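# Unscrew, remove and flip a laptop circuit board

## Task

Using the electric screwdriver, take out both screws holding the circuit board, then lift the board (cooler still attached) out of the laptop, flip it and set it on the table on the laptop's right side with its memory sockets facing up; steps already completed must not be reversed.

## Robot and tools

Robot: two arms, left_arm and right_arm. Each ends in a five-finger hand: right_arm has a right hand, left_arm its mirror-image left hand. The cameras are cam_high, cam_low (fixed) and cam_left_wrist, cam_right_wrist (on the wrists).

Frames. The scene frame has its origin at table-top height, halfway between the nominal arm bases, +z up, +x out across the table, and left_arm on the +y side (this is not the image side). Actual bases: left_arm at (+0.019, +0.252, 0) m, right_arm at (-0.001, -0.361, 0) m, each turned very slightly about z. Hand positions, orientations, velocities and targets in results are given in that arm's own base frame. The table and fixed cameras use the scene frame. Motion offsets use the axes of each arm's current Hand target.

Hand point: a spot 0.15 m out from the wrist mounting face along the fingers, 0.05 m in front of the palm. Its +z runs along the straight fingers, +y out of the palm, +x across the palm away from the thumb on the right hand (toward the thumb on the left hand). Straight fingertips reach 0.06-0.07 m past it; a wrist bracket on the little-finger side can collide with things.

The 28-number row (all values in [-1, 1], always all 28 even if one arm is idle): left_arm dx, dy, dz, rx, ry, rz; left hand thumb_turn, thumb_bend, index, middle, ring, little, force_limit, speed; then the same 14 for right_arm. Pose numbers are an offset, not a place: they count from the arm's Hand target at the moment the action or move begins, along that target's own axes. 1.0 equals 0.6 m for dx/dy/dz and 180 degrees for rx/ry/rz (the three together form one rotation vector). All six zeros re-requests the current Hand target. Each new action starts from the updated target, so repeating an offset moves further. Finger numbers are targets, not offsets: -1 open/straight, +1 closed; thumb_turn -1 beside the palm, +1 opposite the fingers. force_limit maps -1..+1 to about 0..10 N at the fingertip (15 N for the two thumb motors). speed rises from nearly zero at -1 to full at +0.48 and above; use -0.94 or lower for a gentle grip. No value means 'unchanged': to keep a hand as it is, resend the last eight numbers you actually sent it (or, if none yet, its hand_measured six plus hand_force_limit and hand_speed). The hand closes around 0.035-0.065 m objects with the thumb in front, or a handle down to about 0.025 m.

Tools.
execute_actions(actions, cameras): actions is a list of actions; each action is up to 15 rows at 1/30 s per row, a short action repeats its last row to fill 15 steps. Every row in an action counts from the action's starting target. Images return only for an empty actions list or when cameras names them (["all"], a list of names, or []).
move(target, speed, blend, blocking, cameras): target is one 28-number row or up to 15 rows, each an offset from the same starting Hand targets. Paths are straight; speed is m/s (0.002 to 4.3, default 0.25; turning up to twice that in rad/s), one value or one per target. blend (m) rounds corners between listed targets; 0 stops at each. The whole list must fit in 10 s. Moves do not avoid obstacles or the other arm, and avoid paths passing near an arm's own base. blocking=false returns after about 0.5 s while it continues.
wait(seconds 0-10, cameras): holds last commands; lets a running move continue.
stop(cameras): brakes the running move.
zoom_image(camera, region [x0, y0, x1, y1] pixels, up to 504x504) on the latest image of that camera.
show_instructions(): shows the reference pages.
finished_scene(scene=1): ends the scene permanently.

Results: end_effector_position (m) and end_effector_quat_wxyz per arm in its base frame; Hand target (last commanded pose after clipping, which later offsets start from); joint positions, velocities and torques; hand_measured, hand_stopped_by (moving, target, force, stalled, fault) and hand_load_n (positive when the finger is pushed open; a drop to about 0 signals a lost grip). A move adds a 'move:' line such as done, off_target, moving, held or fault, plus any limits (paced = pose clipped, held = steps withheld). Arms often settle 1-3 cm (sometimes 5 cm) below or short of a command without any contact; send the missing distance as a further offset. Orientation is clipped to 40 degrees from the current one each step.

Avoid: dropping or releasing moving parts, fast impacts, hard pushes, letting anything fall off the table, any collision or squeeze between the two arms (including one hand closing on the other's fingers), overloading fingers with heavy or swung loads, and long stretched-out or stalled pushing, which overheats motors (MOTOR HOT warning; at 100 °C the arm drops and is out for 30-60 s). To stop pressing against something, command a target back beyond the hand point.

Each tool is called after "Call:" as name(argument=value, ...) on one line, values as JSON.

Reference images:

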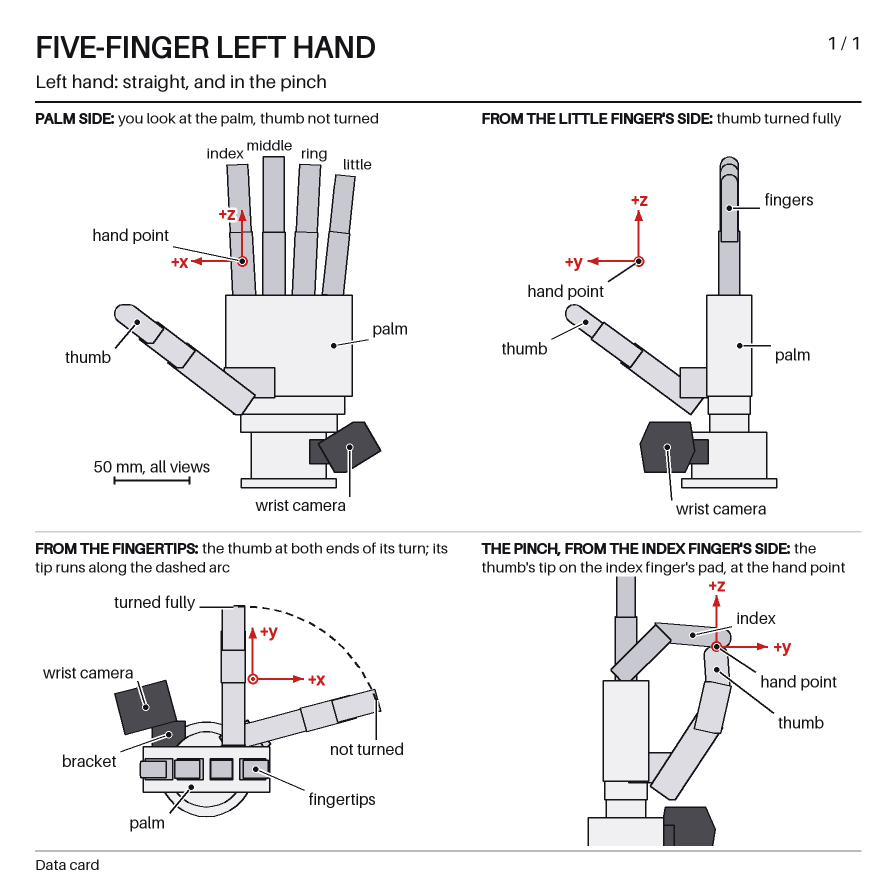

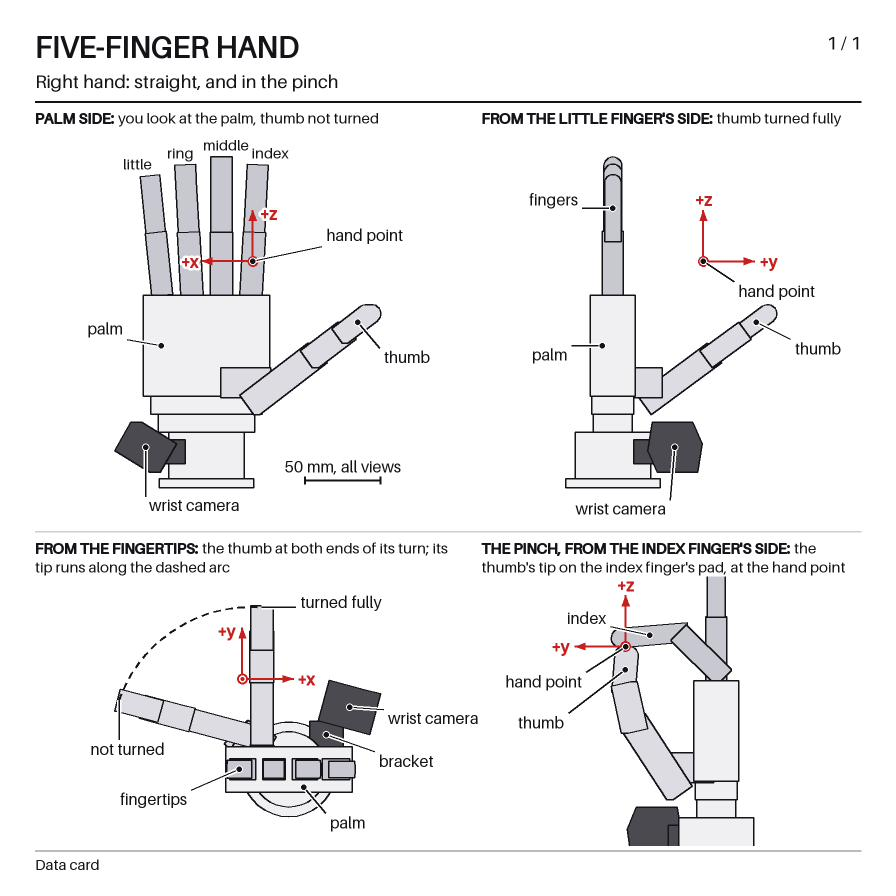

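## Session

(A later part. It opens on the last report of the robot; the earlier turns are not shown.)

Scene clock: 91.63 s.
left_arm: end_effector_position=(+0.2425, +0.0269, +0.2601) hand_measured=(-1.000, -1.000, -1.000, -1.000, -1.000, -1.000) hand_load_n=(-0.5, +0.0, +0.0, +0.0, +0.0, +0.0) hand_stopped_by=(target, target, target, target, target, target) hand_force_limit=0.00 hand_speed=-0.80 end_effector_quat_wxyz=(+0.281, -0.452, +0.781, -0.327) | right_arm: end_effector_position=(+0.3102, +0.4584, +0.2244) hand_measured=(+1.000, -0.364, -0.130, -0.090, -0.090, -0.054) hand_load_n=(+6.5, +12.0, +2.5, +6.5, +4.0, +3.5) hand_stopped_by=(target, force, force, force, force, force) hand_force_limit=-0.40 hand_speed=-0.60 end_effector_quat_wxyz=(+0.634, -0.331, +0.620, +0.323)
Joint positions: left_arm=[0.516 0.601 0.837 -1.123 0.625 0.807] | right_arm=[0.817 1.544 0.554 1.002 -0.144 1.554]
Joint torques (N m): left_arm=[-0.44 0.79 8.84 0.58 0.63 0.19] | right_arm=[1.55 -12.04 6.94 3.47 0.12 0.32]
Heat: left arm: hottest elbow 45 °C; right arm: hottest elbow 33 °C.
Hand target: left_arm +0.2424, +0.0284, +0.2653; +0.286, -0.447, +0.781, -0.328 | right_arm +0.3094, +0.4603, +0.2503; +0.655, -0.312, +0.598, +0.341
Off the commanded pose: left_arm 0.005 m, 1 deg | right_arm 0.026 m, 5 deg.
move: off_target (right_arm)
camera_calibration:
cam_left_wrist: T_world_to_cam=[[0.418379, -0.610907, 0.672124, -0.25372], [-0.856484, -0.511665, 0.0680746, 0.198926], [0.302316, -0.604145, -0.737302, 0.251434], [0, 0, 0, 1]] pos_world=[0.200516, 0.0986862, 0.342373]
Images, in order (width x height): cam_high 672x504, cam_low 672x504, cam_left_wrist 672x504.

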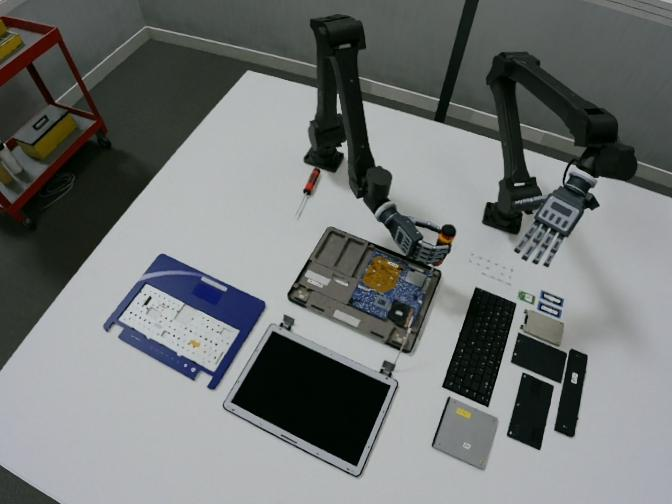

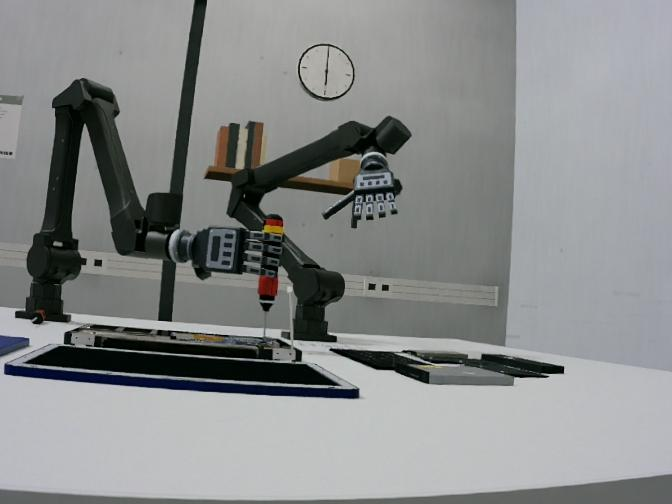

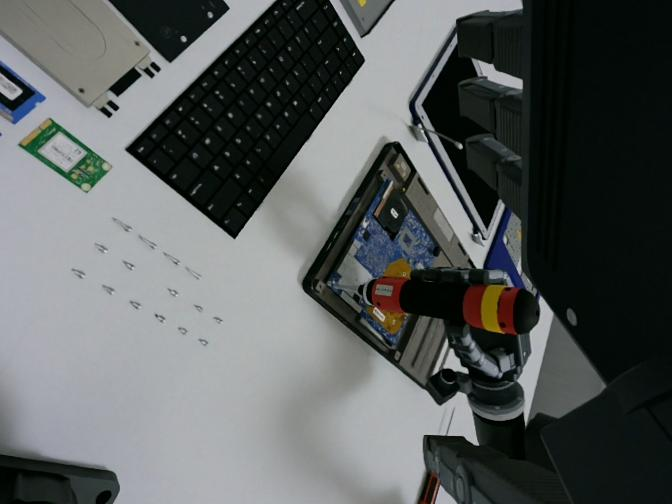

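Call:
move(target=[0,0,0,0,0,0, -1, -1, -1, -1, -1, -1, 0, -0.8, 0.0022, -0.0082, 0.0055, 0, 0, 0, 1, 0.4, 0.3, 0.3, 0.3, 0.3, -0.4, -0.6], speed=0.05, cameras=["cam_high", "cam_low", "cam_left_wrist"])

Call:
zoom_image(camera="cam_high", region=[420, 262, 440, 284])

Call:
zoom_image(camera="cam_left_wrist", region=[320, 270, 350, 300])

Scene clock: 94.97 s.
left_arm: end_effector_position=(+0.2425, +0.0269, +0.2601) hand_measured=(-1.000, -1.000, -1.000, -1.000, -1.000, -1.000) hand_load_n=(+0.0, +0.0, +0.0, +0.0, +0.0, +0.0) hand_stopped_by=(target, target, target, target, target, target) hand_force_limit=0.00 hand_speed=-0.80 end_effector_quat_wxyz=(+0.281, -0.452, +0.781, -0.327) | right_arm: end_effector_position=(+0.3108, +0.4590, +0.2192) hand_measured=(+1.000, -0.364, -0.130, -0.090, -0.090, -0.054) hand_load_n=(+6.5, +12.0, +2.5, +6.5, +4.0, +3.5) hand_stopped_by=(target, force, force, force, force, force) hand_force_limit=-0.40 hand_speed=-0.60 end_effector_quat_wxyz=(+0.631, -0.332, +0.623, +0.322)
Joint positions: left_arm=[0.516 0.601 0.837 -1.123 0.625 0.807] | right_arm=[0.817 1.555 0.554 1.004 -0.144 1.554]
Joint torques (N m): left_arm=[-0.03 0.44 8.81 0.55 0.63 0.18] | right_arm=[0.56 -12.1 7.58 3.47 -0.17 0.33]
Heat: left arm: hottest elbow 45 °C; right arm: hottest elbow 33 °C.
Hand target: left_arm +0.2424, +0.0284, +0.2653; +0.286, -0.447, +0.781, -0.328 | right_arm +0.3154, +0.4602, +0.2491; +0.655, -0.312, +0.598, +0.341
Off the commanded pose: left_arm 0.005 m, 1 deg | right_arm 0.030 m, 5 deg.
move: off_target (right_arm)
camera_calibration:
cam_left_wrist: T_world_to_cam=[[0.418379, -0.610907, 0.672124, -0.25372], [-0.856484, -0.511665, 0.0680746, 0.198926], [0.302316, -0.604145, -0.737302, 0.251434], [0, 0, 0, 1]] pos_world=[0.200516, 0.0986862, 0.342373]
Images, in order (width x height): cam_high 672x504, cam_low 672x504, cam_left_wrist 672x504.

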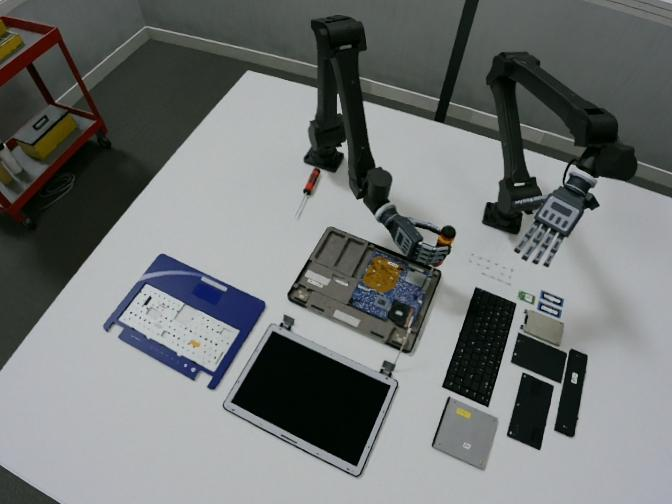

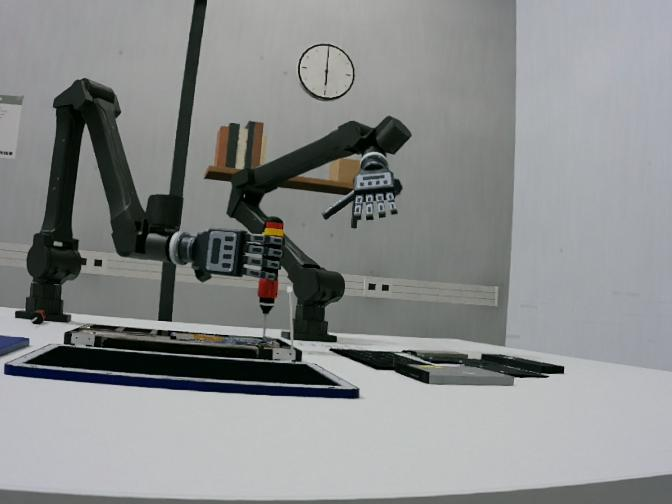

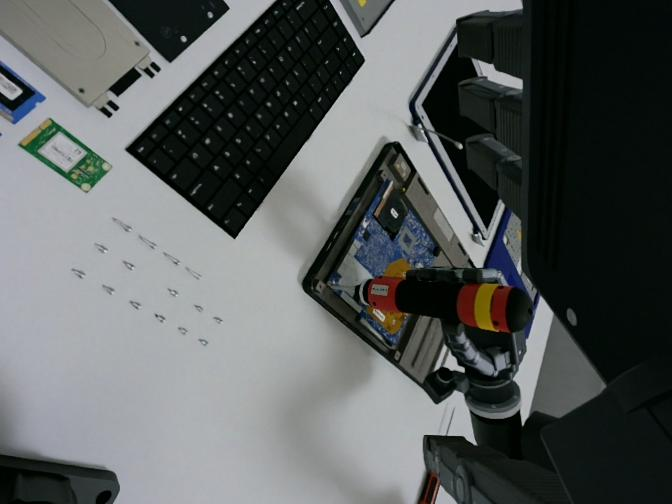

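Scaled by 22.909 from the camera's 672x504 image, which has a finer 960x720 frame.

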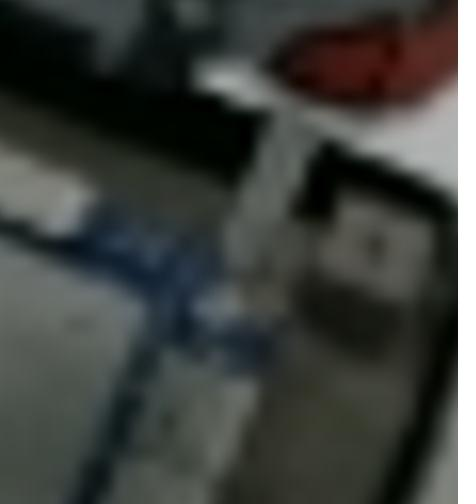

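Scaled by 16.800 from the camera's 672x504 image, which has a finer 960x720 frame.

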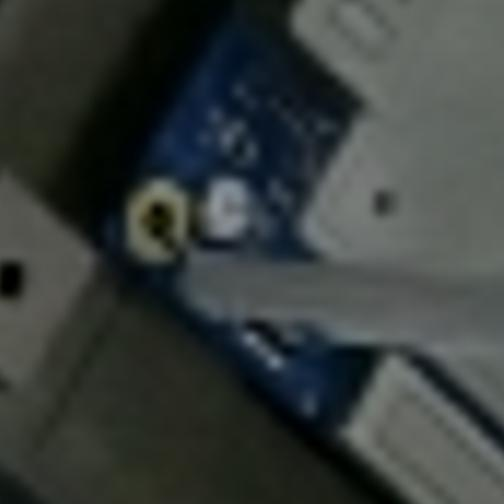

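Call:
move(target=[0,0,0,0,0,0, -1, -1, -1, -1, -1, -1, 0, -0.8, -0.0427, -0.0025, 0.0093, 0, 0, 0, 1, 0.4, 0.3, 0.3, 0.3, 0.3, -0.4, -0.6], speed=0.06, cameras=["cam_high", "cam_left_wrist"])

Call:
zoom_image(camera="cam_high", region=[420, 262, 440, 284])

Call:
zoom_image(camera="cam_left_wrist", region=[320, 270, 350, 300])

Scene clock: 97.33 s.
left_arm: end_effector_position=(+0.2425, +0.0269, +0.2601) hand_measured=(-1.000, -1.000, -1.000, -1.000, -1.000, -1.000) hand_load_n=(+0.0, +0.0, +0.0, +0.0, +0.0, +0.0) hand_stopped_by=(target, target, target, target, target, target) hand_force_limit=0.00 hand_speed=-0.80 end_effector_quat_wxyz=(+0.281, -0.452, +0.781, -0.327) | right_arm: end_effector_position=(+0.3083, +0.4564, +0.2351) hand_measured=(+1.000, -0.364, -0.130, -0.090, -0.090, -0.054) hand_load_n=(+6.5, +12.0, +2.5, +6.5, +4.0, +3.5) hand_stopped_by=(target, force, force, force, force, force) hand_force_limit=-0.40 hand_speed=-0.60 end_effector_quat_wxyz=(+0.634, -0.331, +0.620, +0.323)
Joint positions: left_arm=[0.516 0.601 0.837 -1.123 0.625 0.807] | right_arm=[0.817 1.503 0.554 0.961 -0.144 1.554]
Joint torques (N m): left_arm=[-0.09 0.62 8.88 0.66 0.62 0.18] | right_arm=[0.26 -13.45 10 1.57 -0.17 0.33]
Heat: left arm: hottest elbow 45 °C; right arm: hottest elbow 33 °C.
Hand target: left_arm +0.2424, +0.0284, +0.2653; +0.286, -0.447, +0.781, -0.328 | right_arm +0.3184, +0.4621, +0.2753; +0.655, -0.312, +0.598, +0.341
Off the commanded pose: left_arm 0.005 m, 1 deg | right_arm 0.042 m, 5 deg.
move: off_target (right_arm)
camera_calibration:
cam_left_wrist: T_world_to_cam=[[0.418379, -0.610907, 0.672124, -0.25372], [-0.856484, -0.511665, 0.0680746, 0.198926], [0.302316, -0.604145, -0.737302, 0.251434], [0, 0, 0, 1]] pos_world=[0.200516, 0.0986862, 0.342373]
Images, in order (width x height): cam_high 672x504, cam_left_wrist 672x504.

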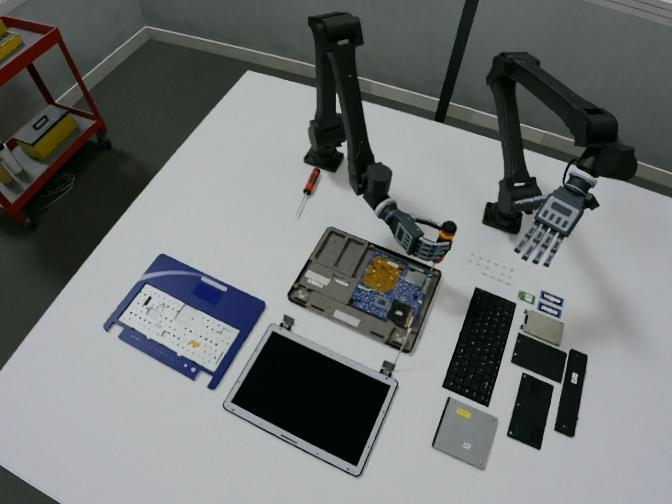

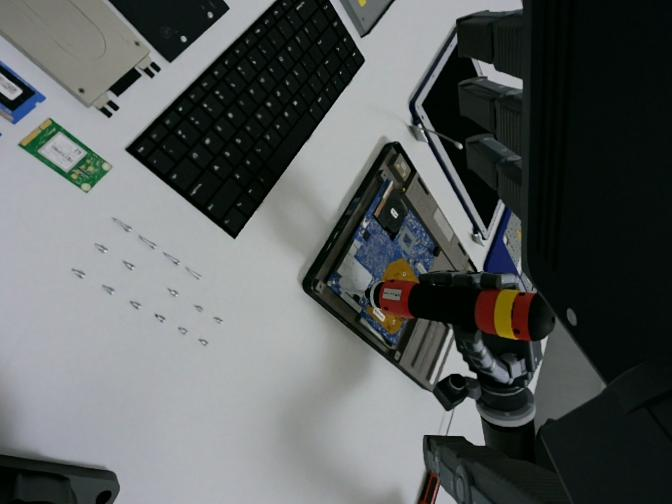

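Scaled by 22.909 from the camera's 672x504 image, which has a finer 960x720 frame.

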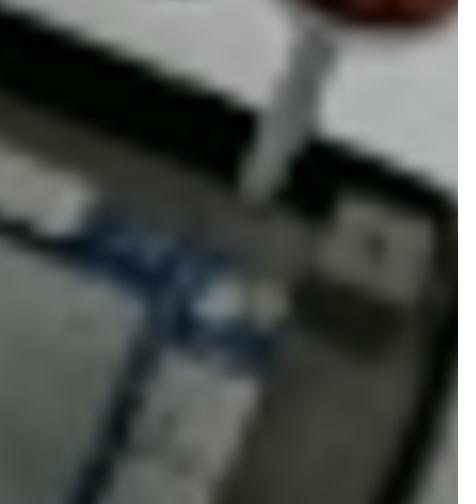

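Scaled by 16.800 from the camera's 672x504 image, which has a finer 960x720 frame.

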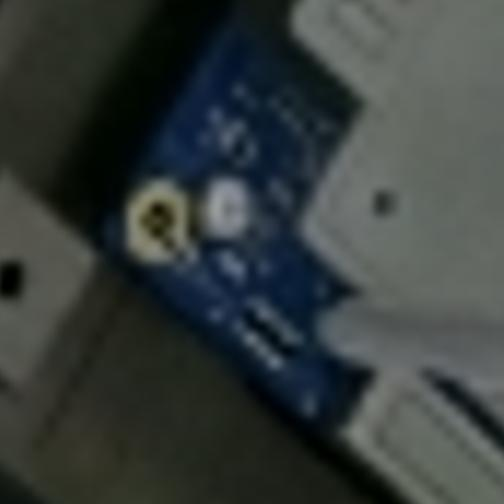

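Call:
move(target=[0,0,0,0,0,0, -1, -1, -1, -1, -1, -1, 0, -0.8, 0.0412, -0.0138, -0.0082, 0, 0, 0, 1, 0.4, 0.3, 0.3, 0.3, 0.3, -0.4, -0.6], speed=0.06, cameras=["cam_high", "cam_left_wrist"])

Call:
zoom_image(camera="cam_high", region=[420, 262, 440, 284])

Call:
zoom_image(camera="cam_left_wrist", region=[320, 270, 350, 300])

Scene clock: 100.63 s.
left_arm: end_effector_position=(+0.2425, +0.0269, +0.2601) hand_measured=(-1.000, -1.000, -1.000, -1.000, -1.000, -1.000) hand_load_n=(+0.0, +0.0, +0.0, +0.0, +0.0, +0.0) hand_stopped_by=(target, target, target, target, target, target) hand_force_limit=0.00 hand_speed=-0.80 end_effector_quat_wxyz=(+0.281, -0.452, +0.781, -0.327) | right_arm: end_effector_position=(+0.3165, +0.4534, +0.2189) hand_measured=(+1.000, -0.364, -0.130, -0.090, -0.090, -0.054) hand_load_n=(+6.5, +12.0, +2.5, +6.5, +4.0, +3.0) hand_stopped_by=(target, force, force, force, force, force) hand_force_limit=-0.40 hand_speed=-0.60 end_effector_quat_wxyz=(+0.629, -0.331, +0.625, +0.324)
Joint positions: left_arm=[0.516 0.601 0.837 -1.123 0.625 0.807] | right_arm=[0.795 1.554 0.554 1 -0.169 1.559]
Joint torques (N m): left_arm=[0.03 0.62 8.85 0.59 0.65 0.18] | right_arm=[0.26 -11.87 8.06 3.43 -0.17 0.31]
Heat: left arm: hottest elbow 45 °C; right arm: hottest elbow 33 °C.
Hand target: left_arm +0.2424, +0.0284, +0.2653; +0.286, -0.447, +0.781, -0.328 | right_arm +0.3238, +0.4550, +0.2502; +0.655, -0.312, +0.598, +0.340
Off the commanded pose: left_arm 0.005 m, 1 deg | right_arm 0.032 m, 5 deg.
move: off_target (right_arm)
camera_calibration:
cam_left_wrist: T_world_to_cam=[[0.418379, -0.610907, 0.672124, -0.25372], [-0.856484, -0.511665, 0.0680746, 0.198926], [0.302316, -0.604145, -0.737302, 0.251434], [0, 0, 0, 1]] pos_world=[0.200516, 0.0986862, 0.342373]
Images, in order (width x height): cam_high 672x504, cam_left_wrist 672x504.

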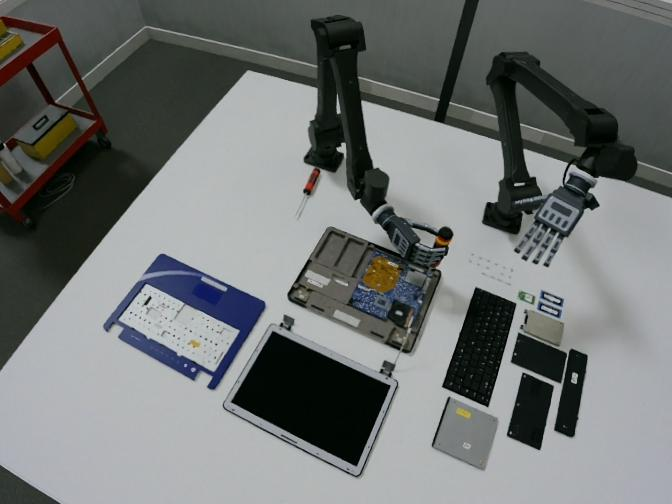

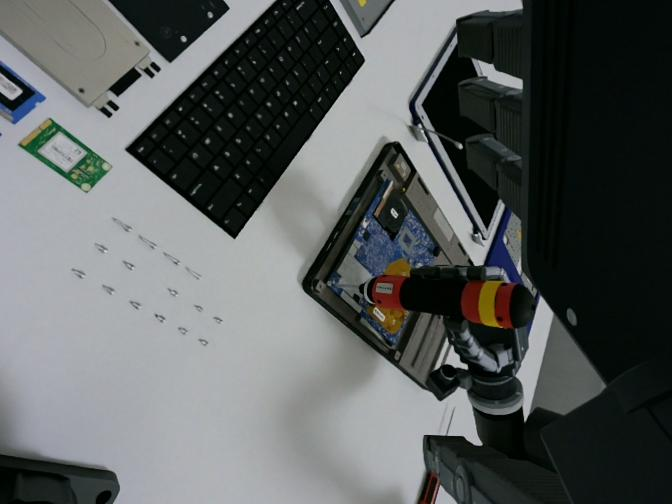

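Scaled by 22.909 from the camera's 672x504 image, which has a finer 960x720 frame.

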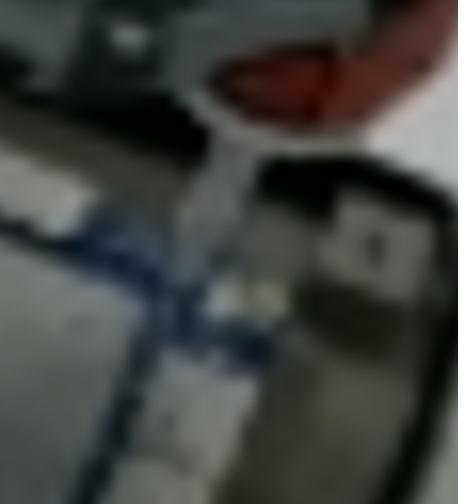

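Scaled by 16.800 from the camera's 672x504 image, which has a finer 960x720 frame.

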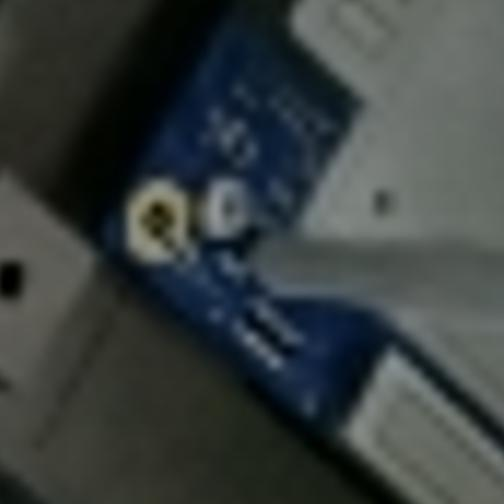

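Call:
move(target=[0,0,0,0,0,0, -1, -1, -1, -1, -1, -1, 0, -0.8, -0.021, -0.0025, 0.0168, 0, -0.0089, 0, 1, 0.4, 0.3, 0.3, 0.3, 0.3, -0.4, -0.6], speed=0.06, cameras=["cam_high", "cam_left_wrist"])

Call:
zoom_image(camera="cam_high", region=[420, 262, 440, 284])

Call:
zoom_image(camera="cam_left_wrist", region=[320, 270, 350, 300])

Scene clock: 103.60 s.
left_arm: end_effector_position=(+0.2425, +0.0269, +0.2601) hand_measured=(-1.000, -1.000, -1.000, -1.000, -1.000, -1.000) hand_load_n=(+0.0, +0.0, +0.0, +0.0, +0.0, +0.0) hand_stopped_by=(target, target, target, target, target, target) hand_force_limit=0.00 hand_speed=-0.80 end_effector_quat_wxyz=(+0.281, -0.452, +0.781, -0.327) | right_arm: end_effector_position=(+0.3165, +0.4534, +0.2189) hand_measured=(+1.000, -0.364, -0.130, -0.090, -0.090, -0.054) hand_load_n=(+6.5, +12.0, +2.5, +6.5, +3.5, +3.0) hand_stopped_by=(target, force, force, force, force, force) hand_force_limit=-0.40 hand_speed=-0.60 end_effector_quat_wxyz=(+0.629, -0.331, +0.625, +0.324)
Joint positions: left_arm=[0.516 0.601 0.837 -1.123 0.625 0.807] | right_arm=[0.795 1.554 0.554 1 -0.169 1.559]
Joint torques (N m): left_arm=[0.03 0.5 8.9 0.61 0.63 0.17] | right_arm=[0.26 -11.93 10.22 3.47 -0.14 0.36]
Heat: left arm: hottest elbow 45 °C; right arm: hottest elbow 33 °C.
Hand target: left_arm +0.2424, +0.0284, +0.2653; +0.286, -0.447, +0.781, -0.328 | right_arm +0.3300, +0.4616, +0.2637; +0.663, -0.307, +0.589, +0.345
Off the commanded pose: left_arm 0.005 m, 1 deg | right_arm 0.047 m, 7 deg.
move: off_target (right_arm)
camera_calibration:
cam_left_wrist: T_world_to_cam=[[0.418379, -0.610907, 0.672124, -0.25372], [-0.856484, -0.511665, 0.0680746, 0.198926], [0.302316, -0.604145, -0.737302, 0.251434], [0, 0, 0, 1]] pos_world=[0.200516, 0.0986862, 0.342373]
Images, in order (width x height): cam_high 672x504, cam_left_wrist 672x504.

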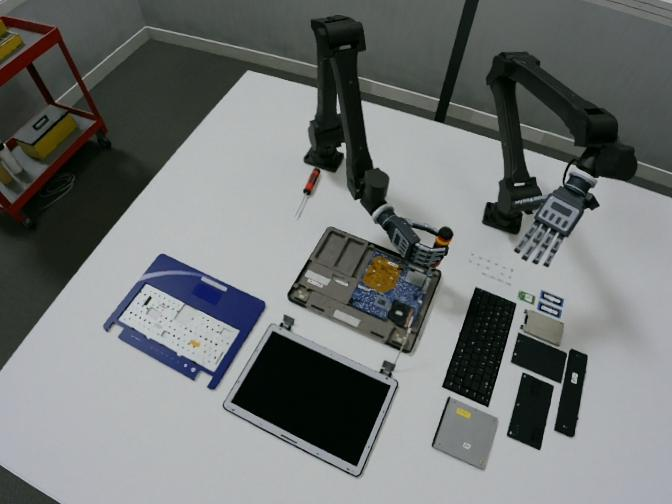

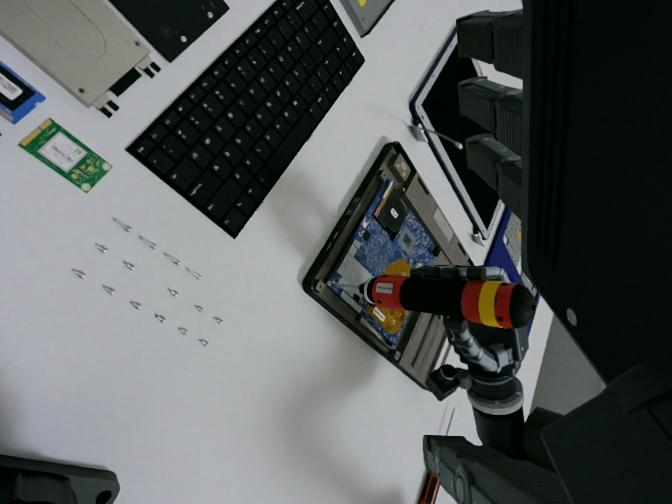

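Scaled by 22.909 from the camera's 672x504 image, which has a finer 960x720 frame.

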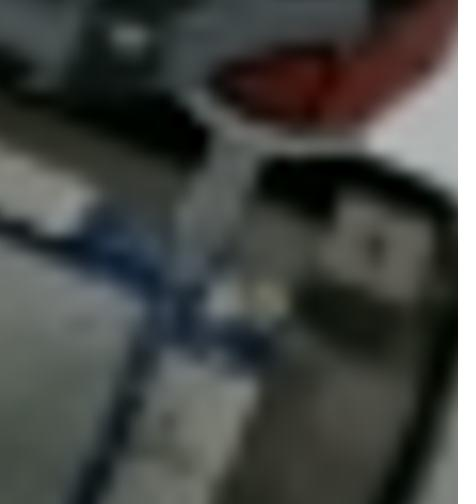

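Scaled by 16.800 from the camera's 672x504 image, which has a finer 960x720 frame.

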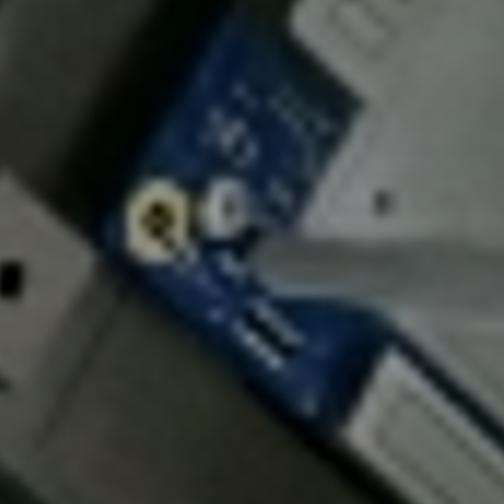

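Call:
move(target=[[0,0,0,0,0,0, -1, -1, -1, -1, -1, -1, 0, -0.8, -0.0343, 0.0275, 0.041, 0, 0.0089, 0, 1, 0.4, 0.3, 0.3, 0.3, 0.3, -0.4, -0.6],[0,0,0,0,0,0, -1, -1, -1, -1, -1, -1, 0, -0.8, 0.0255, 0.0027, -0.0212, 0, 0.0089, 0, 1, 0.4, 0.3, 0.3, 0.3, 0.3, -0.4, -0.6]], speed=0.06, cameras=["cam_high", "cam_left_wrist"])

Call:
zoom_image(camera="cam_high", region=[420, 262, 440, 284])

Call:
zoom_image(camera="cam_left_wrist", region=[320, 270, 350, 300])

Scene clock: 109.50 s.
left_arm: end_effector_position=(+0.2425, +0.0269, +0.2601) hand_measured=(-1.000, -1.000, -1.000, -1.000, -1.000, -1.000) hand_load_n=(+0.0, +0.0, -0.5, +0.0, +0.0, +0.0) hand_stopped_by=(target, target, target, target, target, target) hand_force_limit=0.00 hand_speed=-0.80 end_effector_quat_wxyz=(+0.281, -0.452, +0.781, -0.327) | right_arm: end_effector_position=(+0.3202, +0.4549, +0.2208) hand_measured=(+1.000, -0.364, -0.130, -0.090, -0.090, -0.054) hand_load_n=(+6.5, +12.0, +2.5, +6.5, +3.5, +3.5) hand_stopped_by=(target, force, force, force, force, force) hand_force_limit=-0.40 hand_speed=-0.60 end_effector_quat_wxyz=(+0.633, -0.328, +0.622, +0.323)
Joint positions: left_arm=[0.516 0.601 0.837 -1.123 0.625 0.807] | right_arm=[0.793 1.565 0.563 1.013 -0.165 1.559]
Joint torques (N m): left_arm=[-0.26 0.44 8.84 0.55 0.62 0.19] | right_arm=[0.38 -12.4 6.89 3.44 -0.22 0.31]
Heat: left arm: hottest elbow 46 °C; right arm: hottest elbow 33 °C.
Hand target: left_arm +0.2424, +0.0284, +0.2653; +0.286, -0.447, +0.781, -0.328 | right_arm +0.3226, +0.4536, +0.2470; +0.655, -0.312, +0.598, +0.340
Off the commanded pose: left_arm 0.005 m, 1 deg | right_arm 0.026 m, 5 deg.
move: off_target (right_arm)
camera_calibration:
cam_left_wrist: T_world_to_cam=[[0.418379, -0.610907, 0.672124, -0.25372], [-0.856484, -0.511665, 0.0680746, 0.198926], [0.302316, -0.604145, -0.737302, 0.251434], [0, 0, 0, 1]] pos_world=[0.200516, 0.0986862, 0.342373]
Images, in order (width x height): cam_high 672x504, cam_left_wrist 672x504.

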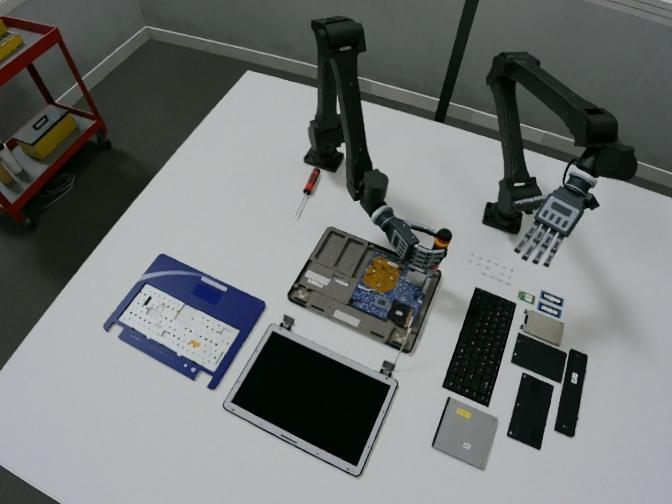

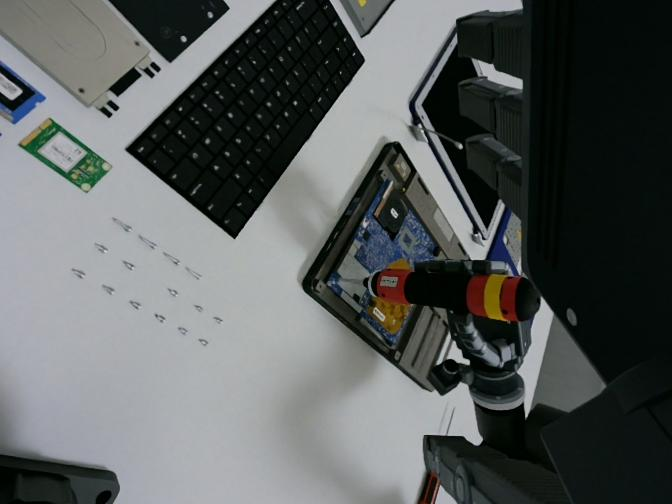

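Scaled by 22.909 from the camera's 672x504 image, which has a finer 960x720 frame.

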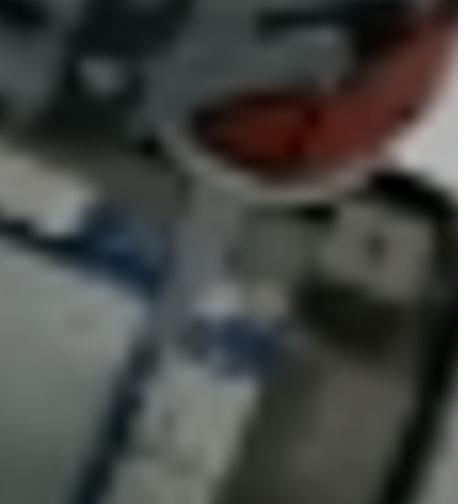

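Scaled by 16.800 from the camera's 672x504 image, which has a finer 960x720 frame.

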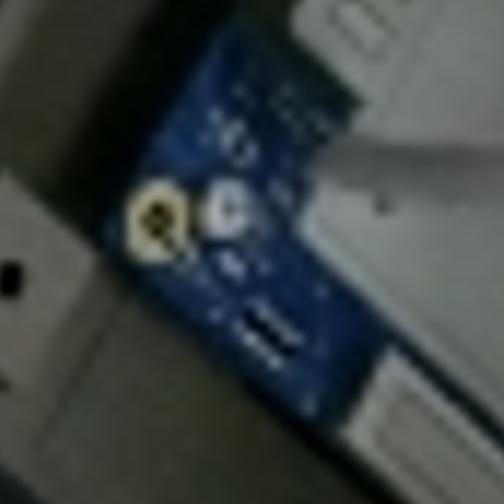

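Call:
move(target=[[0,0,0,0,0,0, -1, -1, -1, -1, -1, -1, 0, -0.8, -0.0613, 0.0362, 0.0607, -0.0039, 0, 0, 1, 0.4, 0.3, 0.3, 0.3, 0.3, -0.4, -0.6],[0,0,0,0,0,0, -1, -1, -1, -1, -1, -1, 0, -0.8, 0, 0.0115, 0, -0.0039, 0, 0, 1, 0.4, 0.3, 0.3, 0.3, 0.3, -0.4, -0.6]], speed=0.06, cameras=["cam_high", "cam_left_wrist"])

Call:
zoom_image(camera="cam_high", region=[420, 262, 440, 284])

Call:
zoom_image(camera="cam_left_wrist", region=[320, 270, 350, 300])

Scene clock: 114.83 s.
left_arm: end_effector_position=(+0.2425, +0.0269, +0.2601) hand_measured=(-1.000, -1.000, -1.000, -1.000, -1.000, -1.000) hand_load_n=(+0.0, +0.0, +0.0, +0.0, +0.0, +0.0) hand_stopped_by=(target, target, target, target, target, target) hand_force_limit=0.00 hand_speed=-0.80 end_effector_quat_wxyz=(+0.281, -0.452, +0.781, -0.327) | right_arm: end_effector_position=(+0.3120, +0.4600, +0.2214) hand_measured=(+1.000, -0.364, -0.130, -0.090, -0.090, -0.054) hand_load_n=(+6.5, +12.0, +2.5, +6.5, +4.0, +3.0) hand_stopped_by=(target, force, force, force, force, force) hand_force_limit=-0.40 hand_speed=-0.60 end_effector_quat_wxyz=(+0.630, -0.335, +0.617, +0.331)
Joint positions: left_arm=[0.516 0.601 0.837 -1.123 0.625 0.807] | right_arm=[0.807 1.564 0.564 1.013 -0.175 1.559]
Joint torques (N m): left_arm=[-0.38 0.5 8.85 0.68 0.61 0.17] | right_arm=[0.26 -12.34 6.86 3.44 -0.17 0.3]
Heat: left arm: hottest elbow 46 °C; right arm: hottest elbow 33 °C.
Hand target: left_arm +0.2424, +0.0284, +0.2653; +0.286, -0.447, +0.781, -0.328 | right_arm +0.3169, +0.4575, +0.2469; +0.653, -0.316, +0.596, +0.344
Off the commanded pose: left_arm 0.005 m, 1 deg | right_arm 0.026 m, 4 deg.
move: off_target (right_arm)
camera_calibration:
cam_left_wrist: T_world_to_cam=[[0.418379, -0.610907, 0.672124, -0.25372], [-0.856484, -0.511665, 0.0680746, 0.198926], [0.302316, -0.604145, -0.737302, 0.251434], [0, 0, 0, 1]] pos_world=[0.200516, 0.0986862, 0.342373]
Images, in order (width x height): cam_high 672x504, cam_left_wrist 672x504.

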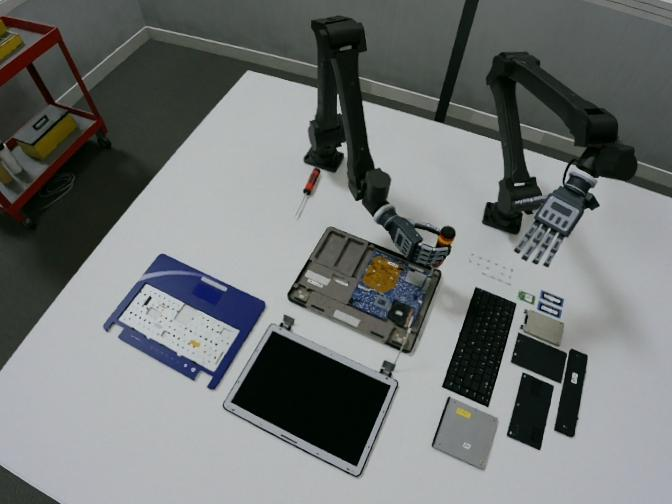

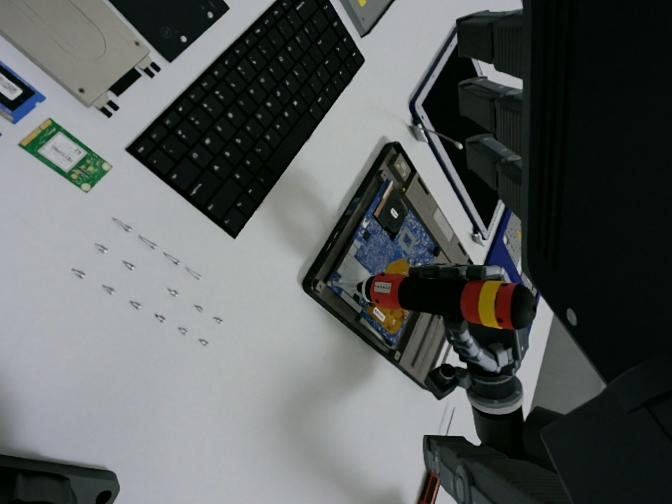

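Scaled by 22.909 from the camera's 672x504 image, which has a finer 960x720 frame.

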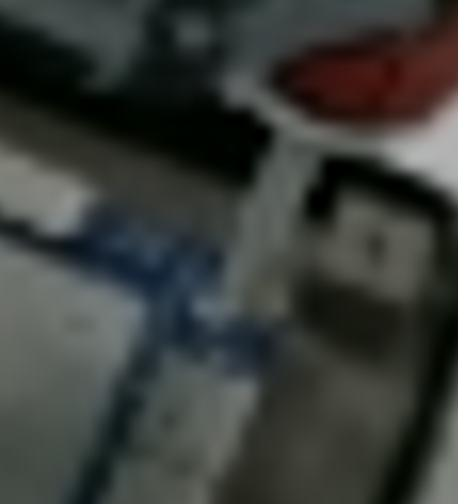

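Scaled by 16.800 from the camera's 672x504 image, which has a finer 960x720 frame.

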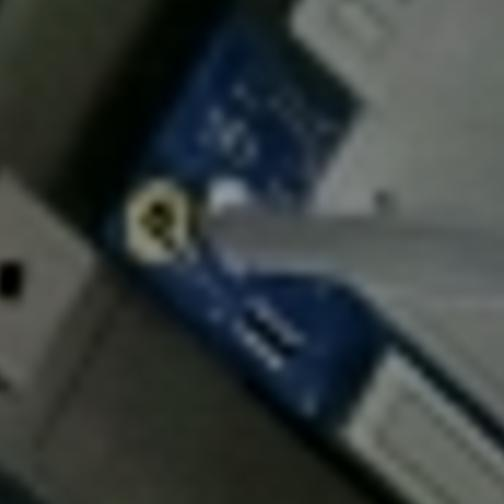

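Call:
move(target=[[0,0,0,0,0,0, -1, -1, -1, -1, -1, -1, 0, -0.8, -0.0613, 0.0157, 0.0608, 0.0029, 0, 0, 1, 0.4, 0.3, 0.3, 0.3, 0.3, -0.4, -0.6],[0,0,0,0,0,0, -1, -1, -1, -1, -1, -1, 0, -0.8, 0.0017, -0.0083, -0.0003, 0.0029, 0, 0, 1, 0.4, 0.3, 0.3, 0.3, 0.3, -0.4, -0.6]], speed=0.06, cameras=["cam_high", "cam_left_wrist"])

Call:
zoom_image(camera="cam_high", region=[420, 262, 440, 284])

Call:
zoom_image(camera="cam_left_wrist", region=[320, 270, 350, 300])

Scene clock: 118.90 s.
left_arm: end_effector_position=(+0.2425, +0.0269, +0.2601) hand_measured=(-1.000, -1.000, -1.000, -1.000, -1.000, -1.000) hand_load_n=(+0.0, +0.0, +0.0, +0.0, +0.0, +0.0) hand_stopped_by=(target, target, target, target, target, target) hand_force_limit=0.00 hand_speed=-0.80 end_effector_quat_wxyz=(+0.281, -0.452, +0.781, -0.327) | right_arm: end_effector_position=(+0.3166, +0.4574, +0.2218) hand_measured=(+1.000, -0.364, -0.130, -0.090, -0.090, -0.054) hand_load_n=(+6.5, +12.0, +2.5, +6.5, +3.5, +3.0) hand_stopped_by=(target, force, force, force, force, force) hand_force_limit=-0.40 hand_speed=-0.60 end_effector_quat_wxyz=(+0.632, -0.332, +0.619, +0.328)
Joint positions: left_arm=[0.516 0.601 0.837 -1.123 0.625 0.807] | right_arm=[0.798 1.566 0.565 1.016 -0.173 1.561]
Joint torques (N m): left_arm=[-0.03 0.56 8.85 0.58 0.64 0.16] | right_arm=[0.26 -12.22 6.72 3.43 -0.17 0.29]
Heat: left arm: hottest elbow 46 °C; right arm: hottest elbow 33 °C.
Hand target: left_arm +0.2424, +0.0284, +0.2653; +0.286, -0.447, +0.781, -0.328 | right_arm +0.3209, +0.4546, +0.2457; +0.654, -0.313, +0.598, +0.341
Off the commanded pose: left_arm 0.005 m, 1 deg | right_arm 0.025 m, 4 deg.
move: off_target (right_arm)
camera_calibration:
cam_left_wrist: T_world_to_cam=[[0.418379, -0.610907, 0.672124, -0.25372], [-0.856484, -0.511665, 0.0680746, 0.198926], [0.302316, -0.604145, -0.737302, 0.251434], [0, 0, 0, 1]] pos_world=[0.200516, 0.0986862, 0.342373]
Images, in order (width x height): cam_high 672x504, cam_left_wrist 672x504.

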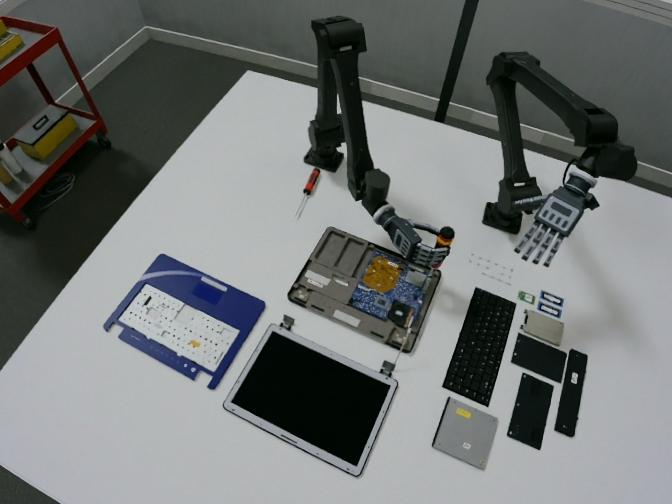

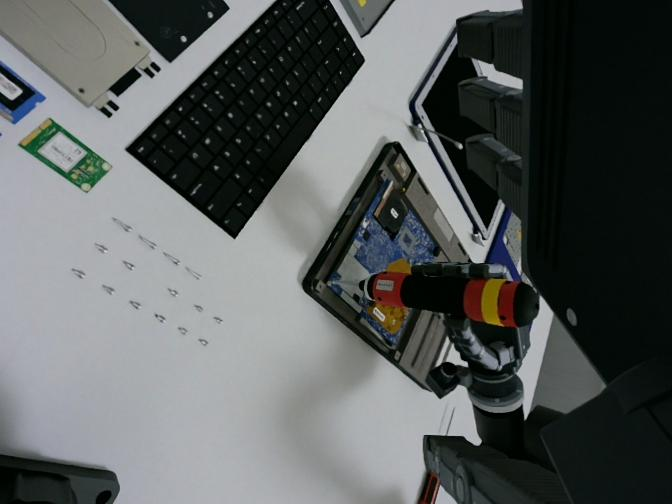

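Scaled by 22.909 from the camera's 672x504 image, which has a finer 960x720 frame.

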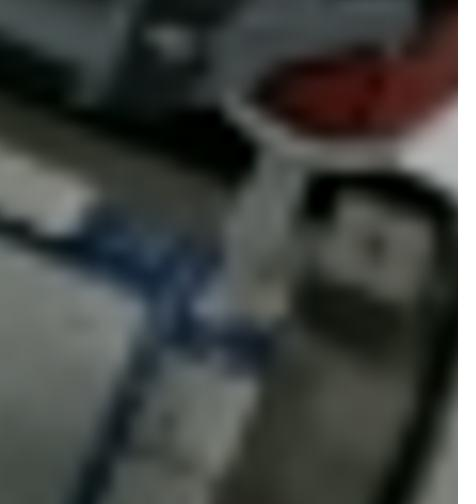

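Scaled by 16.800 from the camera's 672x504 image, which has a finer 960x720 frame.

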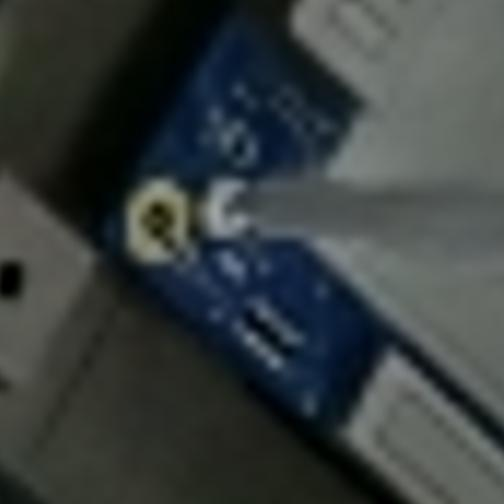

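Call:
move(target=[0,0,0,0,0,0, -1, -1, -1, -1, -1, -1, 0, -0.8, 0.0133, 0, -0.0012, 0, 0, 0, 1, 0.4, 0.3, 0.3, 0.3, 0.3, -0.4, -0.6], speed=0.04, cameras=["cam_high", "cam_left_wrist"])

Call:
zoom_image(camera="cam_high", region=[420, 262, 440, 284])

Call:
zoom_image(camera="cam_left_wrist", region=[320, 270, 350, 300])

Scene clock: 120.93 s.
left_arm: end_effector_position=(+0.2425, +0.0269, +0.2601) hand_measured=(-1.000, -1.000, -1.000, -1.000, -1.000, -1.000) hand_load_n=(-0.5, +0.0, +0.0, +0.0, +0.0, +0.0) hand_stopped_by=(target, target, target, target, target, target) hand_force_limit=0.00 hand_speed=-0.80 end_effector_quat_wxyz=(+0.281, -0.452, +0.781, -0.327) | right_arm: end_effector_position=(+0.3176, +0.4571, +0.2181) hand_measured=(+1.000, -0.364, -0.130, -0.090, -0.090, -0.054) hand_load_n=(+6.5, +12.0, +2.5, +6.5, +4.0, +3.0) hand_stopped_by=(target, force, force, force, force, force) hand_force_limit=-0.40 hand_speed=-0.60 end_effector_quat_wxyz=(+0.636, -0.329, +0.616, +0.328)
Joint positions: left_arm=[0.516 0.601 0.837 -1.123 0.625 0.807] | right_arm=[0.798 1.588 0.563 1.051 -0.169 1.561]
Joint torques (N m): left_arm=[-0.26 0.56 8.9 0.57 0.63 0.18] | right_arm=[0.26 -11.93 6.39 3.28 -0.14 0.3]
Heat: left arm: hottest elbow 46 °C; right arm: hottest elbow 33 °C.
Hand target: left_arm +0.2424, +0.0284, +0.2653; +0.286, -0.447, +0.781, -0.328 | right_arm +0.3209, +0.4547, +0.2377; +0.654, -0.313, +0.598, +0.341
Off the commanded pose: left_arm 0.005 m, 1 deg | right_arm 0.020 m, 4 deg.
move: off_target (right_arm)
camera_calibration:
cam_left_wrist: T_world_to_cam=[[0.418379, -0.610907, 0.672124, -0.25372], [-0.856484, -0.511665, 0.0680746, 0.198926], [0.302316, -0.604145, -0.737302, 0.251434], [0, 0, 0, 1]] pos_world=[0.200516, 0.0986862, 0.342373]
Images, in order (width x height): cam_high 672x504, cam_left_wrist 672x504.

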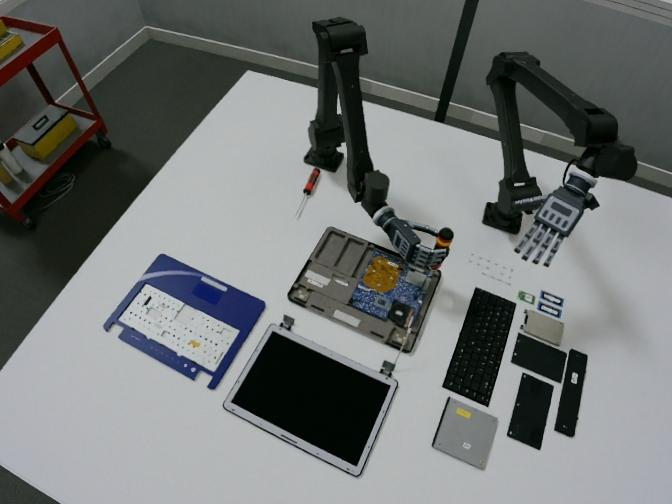

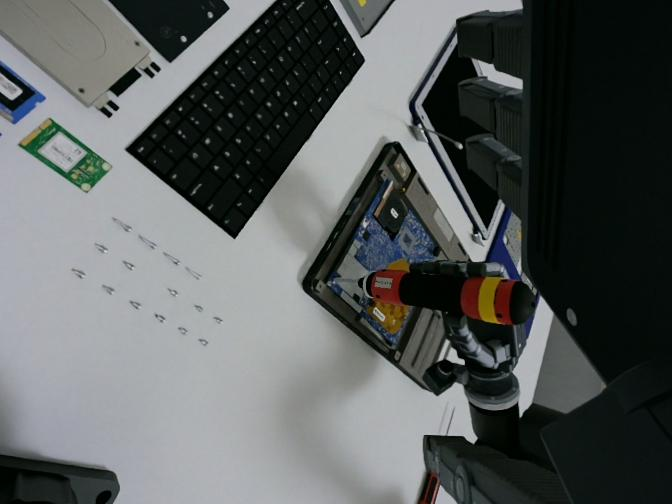

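Scaled by 22.909 from the camera's 672x504 image, which has a finer 960x720 frame.

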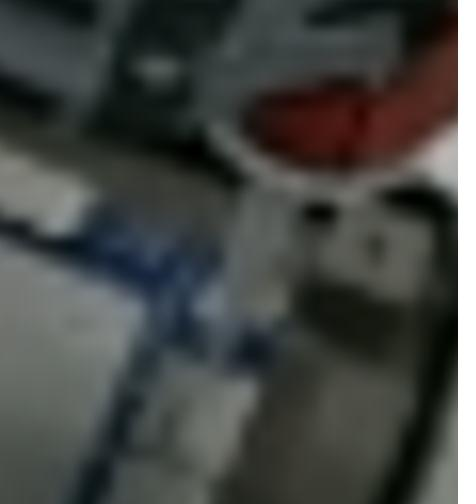

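Scaled by 16.800 from the camera's 672x504 image, which has a finer 960x720 frame.

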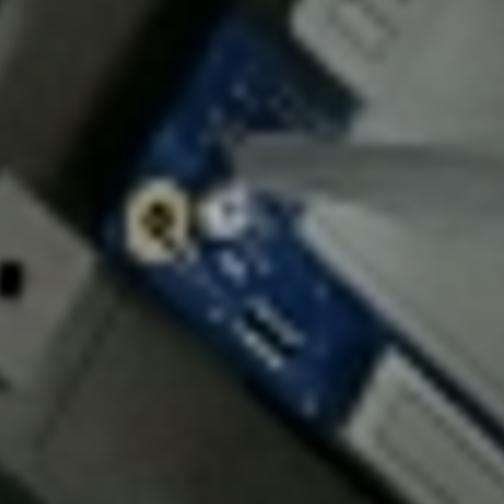

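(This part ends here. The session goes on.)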